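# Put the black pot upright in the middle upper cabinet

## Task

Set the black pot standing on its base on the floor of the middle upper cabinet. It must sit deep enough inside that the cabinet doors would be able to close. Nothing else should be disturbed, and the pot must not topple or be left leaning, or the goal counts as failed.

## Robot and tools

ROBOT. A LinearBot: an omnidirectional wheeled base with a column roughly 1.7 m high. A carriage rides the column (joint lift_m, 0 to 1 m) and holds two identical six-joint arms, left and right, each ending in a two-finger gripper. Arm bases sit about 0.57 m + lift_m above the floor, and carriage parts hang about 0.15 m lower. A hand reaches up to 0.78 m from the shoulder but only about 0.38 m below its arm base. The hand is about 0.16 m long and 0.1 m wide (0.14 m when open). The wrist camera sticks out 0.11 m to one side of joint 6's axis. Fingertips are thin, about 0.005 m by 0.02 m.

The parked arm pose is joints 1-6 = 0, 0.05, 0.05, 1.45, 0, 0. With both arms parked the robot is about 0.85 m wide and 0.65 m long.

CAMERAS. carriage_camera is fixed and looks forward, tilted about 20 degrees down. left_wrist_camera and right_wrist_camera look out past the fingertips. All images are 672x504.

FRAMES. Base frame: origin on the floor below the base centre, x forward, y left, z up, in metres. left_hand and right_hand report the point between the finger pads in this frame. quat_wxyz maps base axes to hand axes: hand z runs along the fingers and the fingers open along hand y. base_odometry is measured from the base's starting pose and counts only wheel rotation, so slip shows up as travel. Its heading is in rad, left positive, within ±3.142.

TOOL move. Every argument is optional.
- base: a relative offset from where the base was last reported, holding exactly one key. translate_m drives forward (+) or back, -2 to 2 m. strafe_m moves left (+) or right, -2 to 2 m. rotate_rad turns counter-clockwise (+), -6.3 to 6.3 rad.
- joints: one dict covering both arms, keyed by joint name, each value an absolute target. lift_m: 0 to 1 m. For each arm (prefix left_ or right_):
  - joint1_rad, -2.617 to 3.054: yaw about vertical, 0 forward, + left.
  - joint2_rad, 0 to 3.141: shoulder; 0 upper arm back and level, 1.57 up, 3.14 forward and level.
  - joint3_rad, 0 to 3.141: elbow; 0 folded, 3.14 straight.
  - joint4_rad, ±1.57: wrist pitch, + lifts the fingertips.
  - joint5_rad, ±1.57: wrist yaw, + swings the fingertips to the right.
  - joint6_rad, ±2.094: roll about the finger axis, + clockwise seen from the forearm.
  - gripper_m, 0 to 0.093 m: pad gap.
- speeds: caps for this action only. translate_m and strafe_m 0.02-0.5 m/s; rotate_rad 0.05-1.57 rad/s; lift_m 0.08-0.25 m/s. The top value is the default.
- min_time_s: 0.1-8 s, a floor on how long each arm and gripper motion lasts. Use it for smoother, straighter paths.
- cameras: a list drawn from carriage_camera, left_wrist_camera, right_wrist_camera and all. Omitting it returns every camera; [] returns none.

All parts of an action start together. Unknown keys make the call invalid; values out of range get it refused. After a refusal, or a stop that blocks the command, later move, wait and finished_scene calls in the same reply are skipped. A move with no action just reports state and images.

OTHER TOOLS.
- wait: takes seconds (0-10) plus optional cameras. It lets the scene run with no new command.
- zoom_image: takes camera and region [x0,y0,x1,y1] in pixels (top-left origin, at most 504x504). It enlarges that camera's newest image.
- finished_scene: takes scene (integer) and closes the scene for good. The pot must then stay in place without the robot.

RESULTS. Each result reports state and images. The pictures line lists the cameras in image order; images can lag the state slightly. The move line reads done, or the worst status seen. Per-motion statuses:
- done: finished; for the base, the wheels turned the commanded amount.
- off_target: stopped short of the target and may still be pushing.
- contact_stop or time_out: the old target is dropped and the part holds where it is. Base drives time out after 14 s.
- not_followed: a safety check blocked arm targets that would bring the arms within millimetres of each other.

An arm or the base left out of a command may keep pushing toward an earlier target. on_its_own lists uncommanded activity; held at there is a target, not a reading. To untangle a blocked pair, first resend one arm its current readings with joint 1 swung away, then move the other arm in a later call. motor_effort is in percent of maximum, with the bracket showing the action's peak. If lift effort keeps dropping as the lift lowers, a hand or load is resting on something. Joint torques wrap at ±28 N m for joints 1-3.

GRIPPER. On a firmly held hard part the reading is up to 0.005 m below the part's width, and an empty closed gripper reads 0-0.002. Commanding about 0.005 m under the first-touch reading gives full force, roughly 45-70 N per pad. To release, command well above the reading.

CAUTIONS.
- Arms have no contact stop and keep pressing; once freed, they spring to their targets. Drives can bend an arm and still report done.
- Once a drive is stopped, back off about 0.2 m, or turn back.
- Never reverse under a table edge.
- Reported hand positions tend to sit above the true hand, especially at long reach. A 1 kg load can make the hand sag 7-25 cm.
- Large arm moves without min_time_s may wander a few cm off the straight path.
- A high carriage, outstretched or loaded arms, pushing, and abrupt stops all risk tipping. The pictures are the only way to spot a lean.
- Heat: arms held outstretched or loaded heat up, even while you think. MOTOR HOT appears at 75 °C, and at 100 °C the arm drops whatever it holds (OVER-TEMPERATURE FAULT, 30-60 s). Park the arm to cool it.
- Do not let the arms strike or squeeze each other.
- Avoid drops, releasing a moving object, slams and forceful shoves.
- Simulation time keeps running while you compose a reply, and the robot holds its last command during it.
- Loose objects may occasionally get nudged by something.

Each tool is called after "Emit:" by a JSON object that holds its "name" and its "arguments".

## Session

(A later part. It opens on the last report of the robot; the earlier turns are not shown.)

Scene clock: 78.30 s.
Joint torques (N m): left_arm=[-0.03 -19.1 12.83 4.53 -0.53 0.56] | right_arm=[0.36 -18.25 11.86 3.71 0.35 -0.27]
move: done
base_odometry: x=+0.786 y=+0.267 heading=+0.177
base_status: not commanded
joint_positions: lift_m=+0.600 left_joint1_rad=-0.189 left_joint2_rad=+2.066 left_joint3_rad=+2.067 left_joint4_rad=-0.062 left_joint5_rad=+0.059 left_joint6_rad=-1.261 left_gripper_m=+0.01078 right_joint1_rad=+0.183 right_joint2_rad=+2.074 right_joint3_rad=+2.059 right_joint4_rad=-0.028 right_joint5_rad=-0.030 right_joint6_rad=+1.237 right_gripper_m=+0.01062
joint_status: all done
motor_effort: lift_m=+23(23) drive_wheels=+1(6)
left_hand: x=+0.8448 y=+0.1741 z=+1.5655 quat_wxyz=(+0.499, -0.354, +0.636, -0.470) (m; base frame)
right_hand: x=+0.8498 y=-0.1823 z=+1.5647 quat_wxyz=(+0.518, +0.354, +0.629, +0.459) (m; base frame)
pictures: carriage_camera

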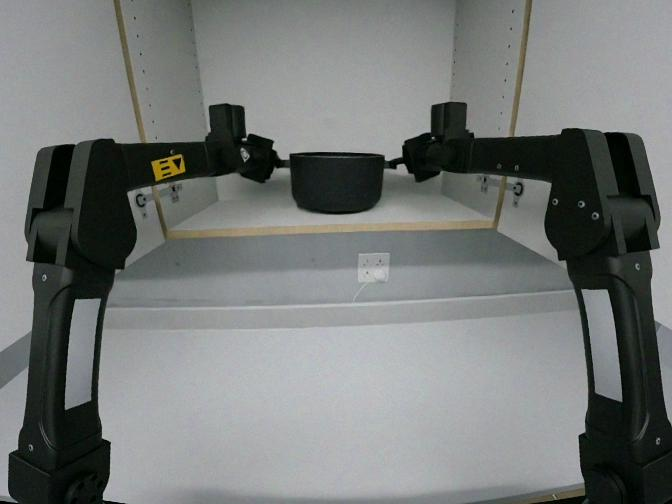

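Emit:
{"name": "move", "arguments": {"joints": {"lift_m": 0.582}, "speeds": {"lift_m": 0.08}, "cameras": ["carriage_camera"]}}

Scene clock: 80.30 s.
Joint torques (N m): left_arm=[-0.17 -18.99 12.85 4.26 -0.55 0.6] | right_arm=[0.38 -18.19 11.56 3.36 0.35 -0.29]
move: done
base_odometry: x=+0.786 y=+0.267 heading=+0.177
base_status: not commanded
joint_positions: lift_m=+0.582 left_joint1_rad=-0.188 left_joint2_rad=+2.066 left_joint3_rad=+2.068 left_joint4_rad=-0.037 left_joint5_rad=+0.061 left_joint6_rad=-1.266 left_gripper_m=+0.01078 right_joint1_rad=+0.183 right_joint2_rad=+2.074 right_joint3_rad=+2.064 right_joint4_rad=+0.001 right_joint5_rad=-0.029 right_joint6_rad=+1.237 right_gripper_m=+0.01062
joint_status: all done
motor_effort: lift_m=+22(23) drive_wheels=-5(7)
left_hand: x=+0.8451 y=+0.1743 z=+1.5542 quat_wxyz=(+0.504, -0.351, +0.628, -0.478) (m; base frame)
right_hand: x=+0.8497 y=-0.1824 z=+1.5567 quat_wxyz=(+0.527, +0.348, +0.619, +0.467) (m; base frame)
pictures: carriage_camera

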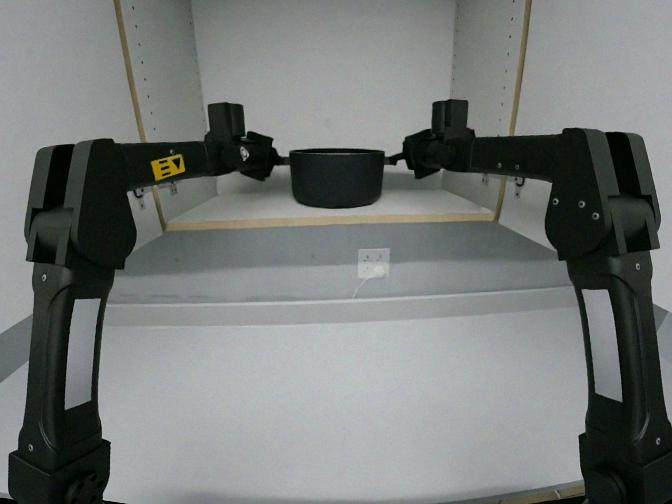

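Emit:
{"name": "move", "arguments": {"joints": {"lift_m": 0.577, "left_joint4_rad": 0.05, "right_joint4_rad": 0.05}, "speeds": {"lift_m": 0.08}, "min_time_s": 1.0, "cameras": ["carriage_camera"]}}

Scene clock: 84.50 s.
Joint torques (N m): left_arm=[-0.18 -18.99 11.97 3.42 -0.57 0.65] | right_arm=[0.44 -18.19 10.71 2.64 0.33 -0.28]
move: off_target
base_odometry: x=+0.786 y=+0.267 heading=+0.178
base_status: not commanded
joint_positions: lift_m=+0.577 left_joint1_rad=-0.188 left_joint2_rad=+2.066 left_joint3_rad=+2.077 left_joint4_rad=-0.042 left_joint5_rad=+0.062 left_joint6_rad=-1.268 left_gripper_m=+0.01078 right_joint1_rad=+0.183 right_joint2_rad=+2.074 right_joint3_rad=+2.075 right_joint4_rad=-0.004 right_joint5_rad=-0.029 right_joint6_rad=+1.237 right_gripper_m=+0.01062
joint_status: left_joint4_rad off_target (ended at -0.042, target +0.050); right_joint4_rad off_target (ended at -0.004, target +0.050); the others done
motor_effort: lift_m=+21(22) drive_wheels=+2(6)
left_hand: x=+0.8446 y=+0.1744 z=+1.5524 quat_wxyz=(+0.505, -0.350, +0.627, -0.479) (m; base frame)
right_hand: x=+0.8491 y=-0.1825 z=+1.5560 quat_wxyz=(+0.529, +0.347, +0.617, +0.468) (m; base frame)
pictures: carriage_camera

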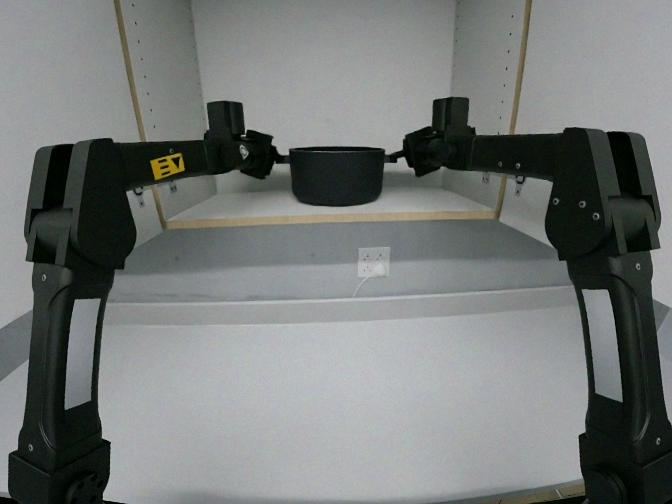

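Emit:
{"name": "zoom_image", "arguments": {"camera": "carriage_camera", "region": [240, 90, 440, 240]}}

Scaled by 2.520 from the camera's 672x504 image, which has a finer 960x720 frame.

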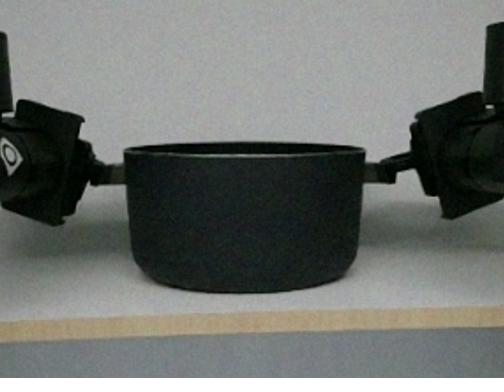

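Emit:
{"name": "move", "arguments": {"joints": {"lift_m": 0.583, "left_joint4_rad": -0.04, "right_joint4_rad": -0.03}, "speeds": {"lift_m": 0.08}, "min_time_s": 1.0, "cameras": ["carriage_camera"]}}

Emit:
{"name": "zoom_image", "arguments": {"camera": "carriage_camera", "region": [240, 90, 440, 240]}}

Scene clock: 88.53 s.
Joint torques (N m): left_arm=[-0.16 -19.03 11.45 2.91 -0.55 0.64] | right_arm=[0.42 -18.17 10.14 2.26 0.32 -0.28]
move: off_target
base_odometry: x=+0.786 y=+0.267 heading=+0.178
base_status: not commanded
joint_positions: lift_m=+0.583 left_joint1_rad=-0.188 left_joint2_rad=+2.066 left_joint3_rad=+2.083 left_joint4_rad=-0.088 left_joint5_rad=+0.062 left_joint6_rad=-1.269 left_gripper_m=+0.01078 right_joint1_rad=+0.183 right_joint2_rad=+2.074 right_joint3_rad=+2.082 right_joint4_rad=-0.049 right_joint5_rad=-0.029 right_joint6_rad=+1.237 right_gripper_m=+0.01062
joint_status: left_joint4_rad off_target (ended at -0.088, target -0.040); the others done
motor_effort: lift_m=+25(28) drive_wheels=+1(6)
left_hand: x=+0.8438 y=+0.1745 z=+1.5493 quat_wxyz=(+0.493, -0.358, +0.638, -0.470) (m; base frame)
right_hand: x=+0.8485 y=-0.1826 z=+1.5536 quat_wxyz=(+0.518, +0.354, +0.629, +0.459) (m; base frame)
pictures: carriage_camera

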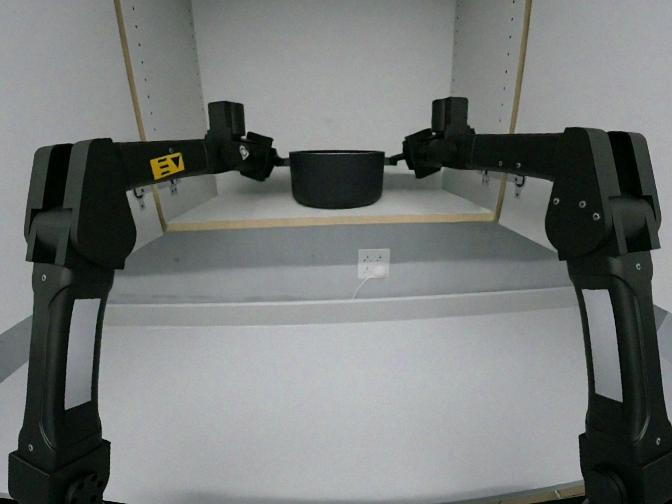

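Scaled by 2.520 from the camera's 672x504 image, which has a finer 960x720 frame.

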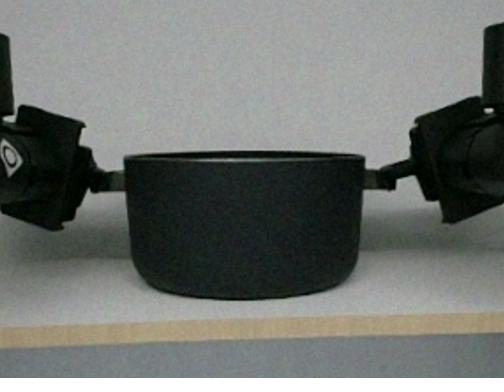

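Emit:
{"name": "move", "arguments": {"joints": {"lift_m": 0.579}, "speeds": {"lift_m": 0.08}, "cameras": []}}

Emit:
{"name": "move", "arguments": {"joints": {"left_gripper_m": 0.03, "right_gripper_m": 0.03}, "min_time_s": 1.2, "cameras": ["carriage_camera", "left_wrist_camera", "right_wrist_camera"]}}

Scene clock: 89.97 s.
Joint torques (N m): left_arm=[-0.16 -18.96 11 2.92 -0.57 0.65] | right_arm=[0.35 -18.03 9.72 2.24 0.32 -0.27]
move: done
base_odometry: x=+0.786 y=+0.267 heading=+0.178
base_status: not commanded
joint_positions: lift_m=+0.579 left_joint1_rad=-0.188 left_joint2_rad=+2.066 left_joint3_rad=+2.087 left_joint4_rad=-0.089 left_joint5_rad=+0.062 left_joint6_rad=-1.271 left_gripper_m=+0.01078 right_joint1_rad=+0.183 right_joint2_rad=+2.074 right_joint3_rad=+2.087 right_joint4_rad=-0.048 right_joint5_rad=-0.029 right_joint6_rad=+1.237 right_gripper_m=+0.01062
joint_status: all done
motor_effort: lift_m=+21(22) drive_wheels=-6(6)
left_hand: x=+0.8435 y=+0.1746 z=+1.5480 quat_wxyz=(+0.494, -0.358, +0.636, -0.472) (m; base frame)
right_hand: x=+0.8482 y=-0.1827 z=+1.5532 quat_wxyz=(+0.520, +0.353, +0.627, +0.461) (m; base frame)
pictures: none
No camera images: "cameras" was empty.

Scene clock: 91.47 s.
Joint torques (N m): left_arm=[-0.17 -18.97 10.47 2.87 -0.17 0.25] | right_arm=[0.39 -17.16 9.57 2.26 0.17 -0.23]
move: done
base_odometry: x=+0.786 y=+0.267 heading=+0.178
base_status: not commanded
joint_positions: lift_m=+0.579 left_joint1_rad=-0.188 left_joint2_rad=+2.066 left_joint3_rad=+2.092 left_joint4_rad=-0.085 left_joint5_rad=+0.020 left_joint6_rad=-1.234 left_gripper_m=+0.02991 right_joint1_rad=+0.183 right_joint2_rad=+2.065 right_joint3_rad=+2.090 right_joint4_rad=-0.048 right_joint5_rad=-0.015 right_joint6_rad=+1.232 right_gripper_m=+0.02990
joint_status: all done
on_its_own: left_joint5_rad moved -0.042 to your old target +0.000; left_joint6_rad moved +0.037 to your old target -1.220
motor_effort: lift_m=+21(21) drive_wheels=-5(6)
left_hand: x=+0.8450 y=+0.1816 z=+1.5516 quat_wxyz=(+0.515, -0.357, +0.633, -0.453) (m; base frame)
right_hand: x=+0.8462 y=-0.1856 z=+1.5596 quat_wxyz=(+0.528, +0.354, +0.622, +0.458) (m; base frame)
pictures: carriage_camera, left_wrist_camera, right_wrist_camera

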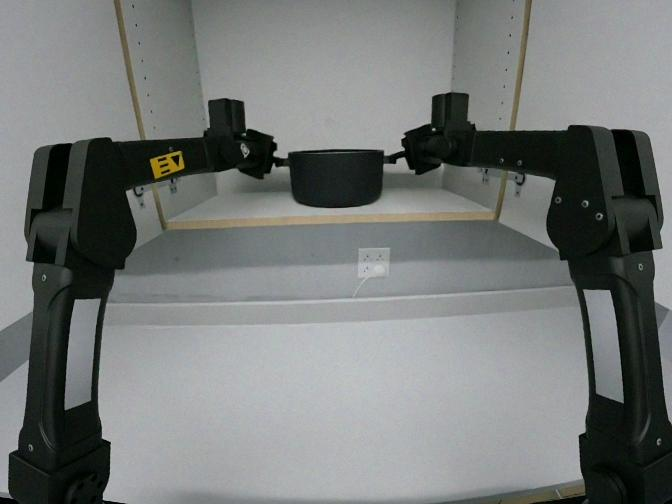

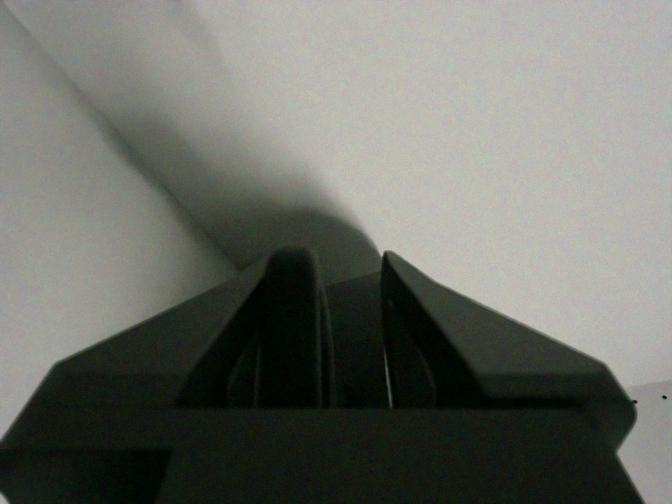

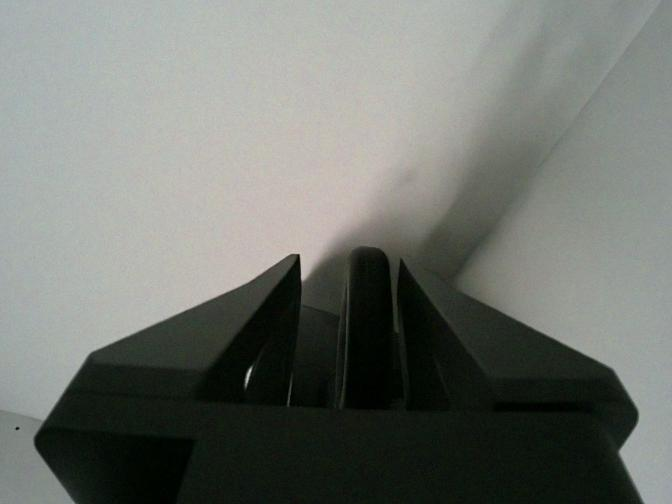

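Emit:
{"name": "move", "arguments": {"joints": {"left_gripper_m": 0.093, "right_gripper_m": 0.093}, "min_time_s": 1.0, "cameras": ["carriage_camera", "left_wrist_camera", "right_wrist_camera"]}}

Scene clock: 93.60 s.
Joint torques (N m): left_arm=[-0.14 -18.92 9.77 2.67 -0.1 0.24] | right_arm=[0.36 -17.1 9.51 2.26 0.16 -0.26]
move: done
base_odometry: x=+0.786 y=+0.267 heading=+0.178
base_status: not commanded
joint_positions: lift_m=+0.579 left_joint1_rad=-0.188 left_joint2_rad=+2.066 left_joint3_rad=+2.100 left_joint4_rad=-0.066 left_joint5_rad=+0.013 left_joint6_rad=-1.232 left_gripper_m=+0.09288 right_joint1_rad=+0.183 right_joint2_rad=+2.065 right_joint3_rad=+2.090 right_joint4_rad=-0.048 right_joint5_rad=-0.014 right_joint6_rad=+1.232 right_gripper_m=+0.09288
joint_status: all done
motor_effort: lift_m=+21(21) drive_wheels=-5(6)
left_hand: x=+0.8450 y=+0.1828 z=+1.5598 quat_wxyz=(+0.525, -0.354, +0.625, -0.457) (m; base frame)
right_hand: x=+0.8462 y=-0.1857 z=+1.5596 quat_wxyz=(+0.528, +0.354, +0.621, +0.458) (m; base frame)
pictures: carriage_camera, left_wrist_camera, right_wrist_camera

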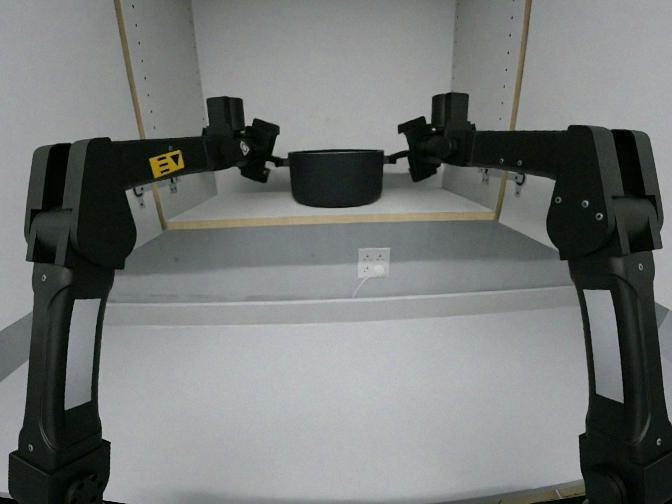

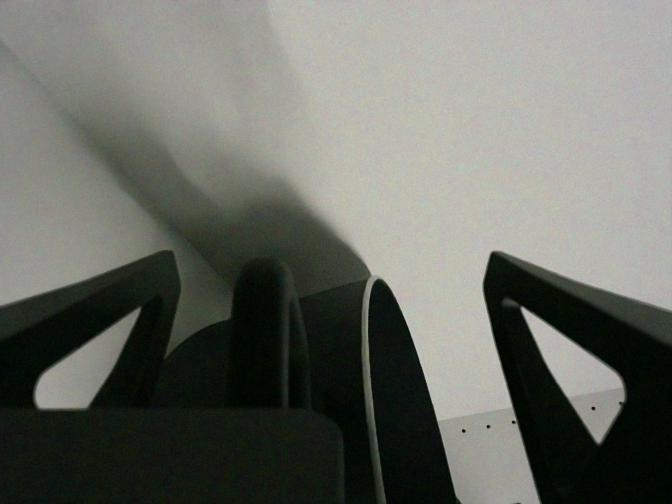

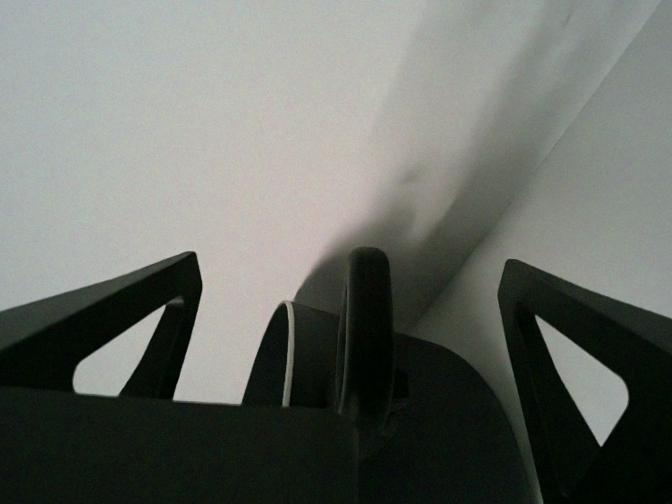

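Emit:
{"name": "move", "arguments": {"base": {"translate_m": -0.25}, "speeds": {"translate_m": 0.15}, "cameras": ["carriage_camera"]}}

Emit:
{"name": "zoom_image", "arguments": {"camera": "carriage_camera", "region": [220, 90, 450, 260]}}

Scene clock: 97.00 s.
Joint torques (N m): left_arm=[-0.14 -18.71 9.74 2.61 -0.08 0.24] | right_arm=[0.23 -16.49 9.21 2.25 0.15 -0.23]
move: done
base_odometry: x=+0.540 y=+0.223 heading=+0.178
base_status: done
joint_positions: lift_m=+0.579 left_joint1_rad=-0.188 left_joint2_rad=+2.064 left_joint3_rad=+2.100 left_joint4_rad=-0.061 left_joint5_rad=+0.011 left_joint6_rad=-1.232 left_gripper_m=+0.09288 right_joint1_rad=+0.185 right_joint2_rad=+2.060 right_joint3_rad=+2.094 right_joint4_rad=-0.048 right_joint5_rad=-0.013 right_joint6_rad=+1.232 right_gripper_m=+0.09288
joint_status: not commanded
motor_effort: lift_m=+21(21) drive_wheels=-3(13)
left_hand: x=+0.8446 y=+0.1835 z=+1.5624 quat_wxyz=(+0.527, -0.354, +0.622, -0.458) (m; base frame)
right_hand: x=+0.8442 y=-0.1850 z=+1.5650 quat_wxyz=(+0.530, +0.352, +0.619, +0.461) (m; base frame)
pictures: carriage_camera

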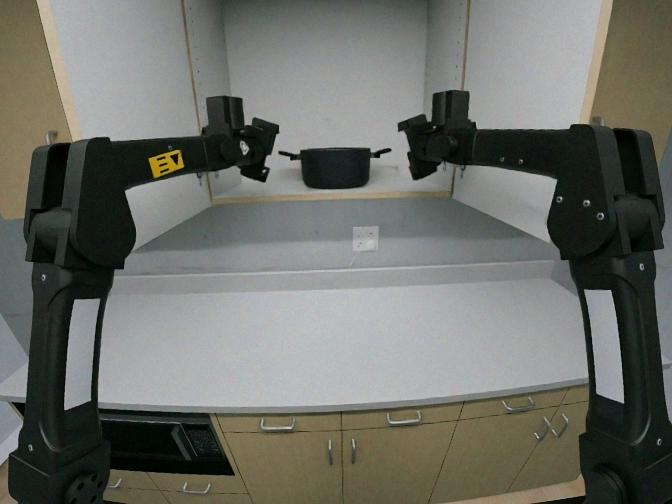

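Scaled by 2.191 from the camera's 672x504 image, which has a finer 960x720 frame.

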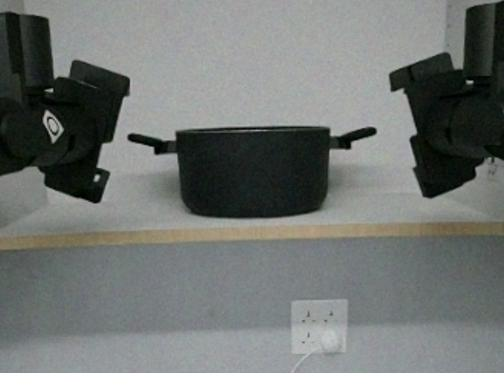

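Emit:
{"name": "move", "arguments": {"base": {"translate_m": -0.35}, "speeds": {"translate_m": 0.25}, "cameras": ["carriage_camera"]}}

Scene clock: 100.50 s.
Joint torques (N m): left_arm=[-0.17 -18.74 9.83 2.59 -0.07 0.25] | right_arm=[0.28 -16.51 9.07 2.27 0.13 -0.23]
move: done
base_odometry: x=+0.195 y=+0.162 heading=+0.178
base_status: done
joint_positions: lift_m=+0.579 left_joint1_rad=-0.188 left_joint2_rad=+2.064 left_joint3_rad=+2.100 left_joint4_rad=-0.060 left_joint5_rad=+0.011 left_joint6_rad=-1.232 left_gripper_m=+0.09288 right_joint1_rad=+0.185 right_joint2_rad=+2.059 right_joint3_rad=+2.094 right_joint4_rad=-0.046 right_joint5_rad=-0.012 right_joint6_rad=+1.232 right_gripper_m=+0.09288
joint_status: not commanded
motor_effort: lift_m=+21(21) drive_wheels=-3(8)
left_hand: x=+0.8446 y=+0.1836 z=+1.5626 quat_wxyz=(+0.528, -0.354, +0.622, -0.458) (m; base frame)
right_hand: x=+0.8440 y=-0.1850 z=+1.5658 quat_wxyz=(+0.531, +0.352, +0.618, +0.461) (m; base frame)
pictures: carriage_camera

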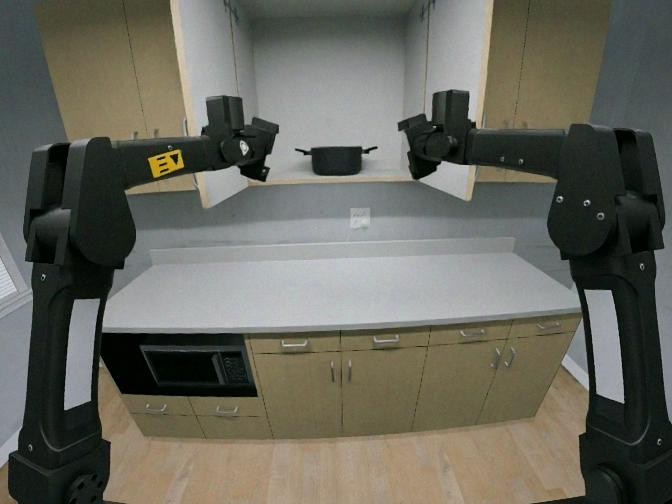

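Emit:
{"name": "finished_scene", "arguments": {"scene": 2}}

The scene is finished: the task was done.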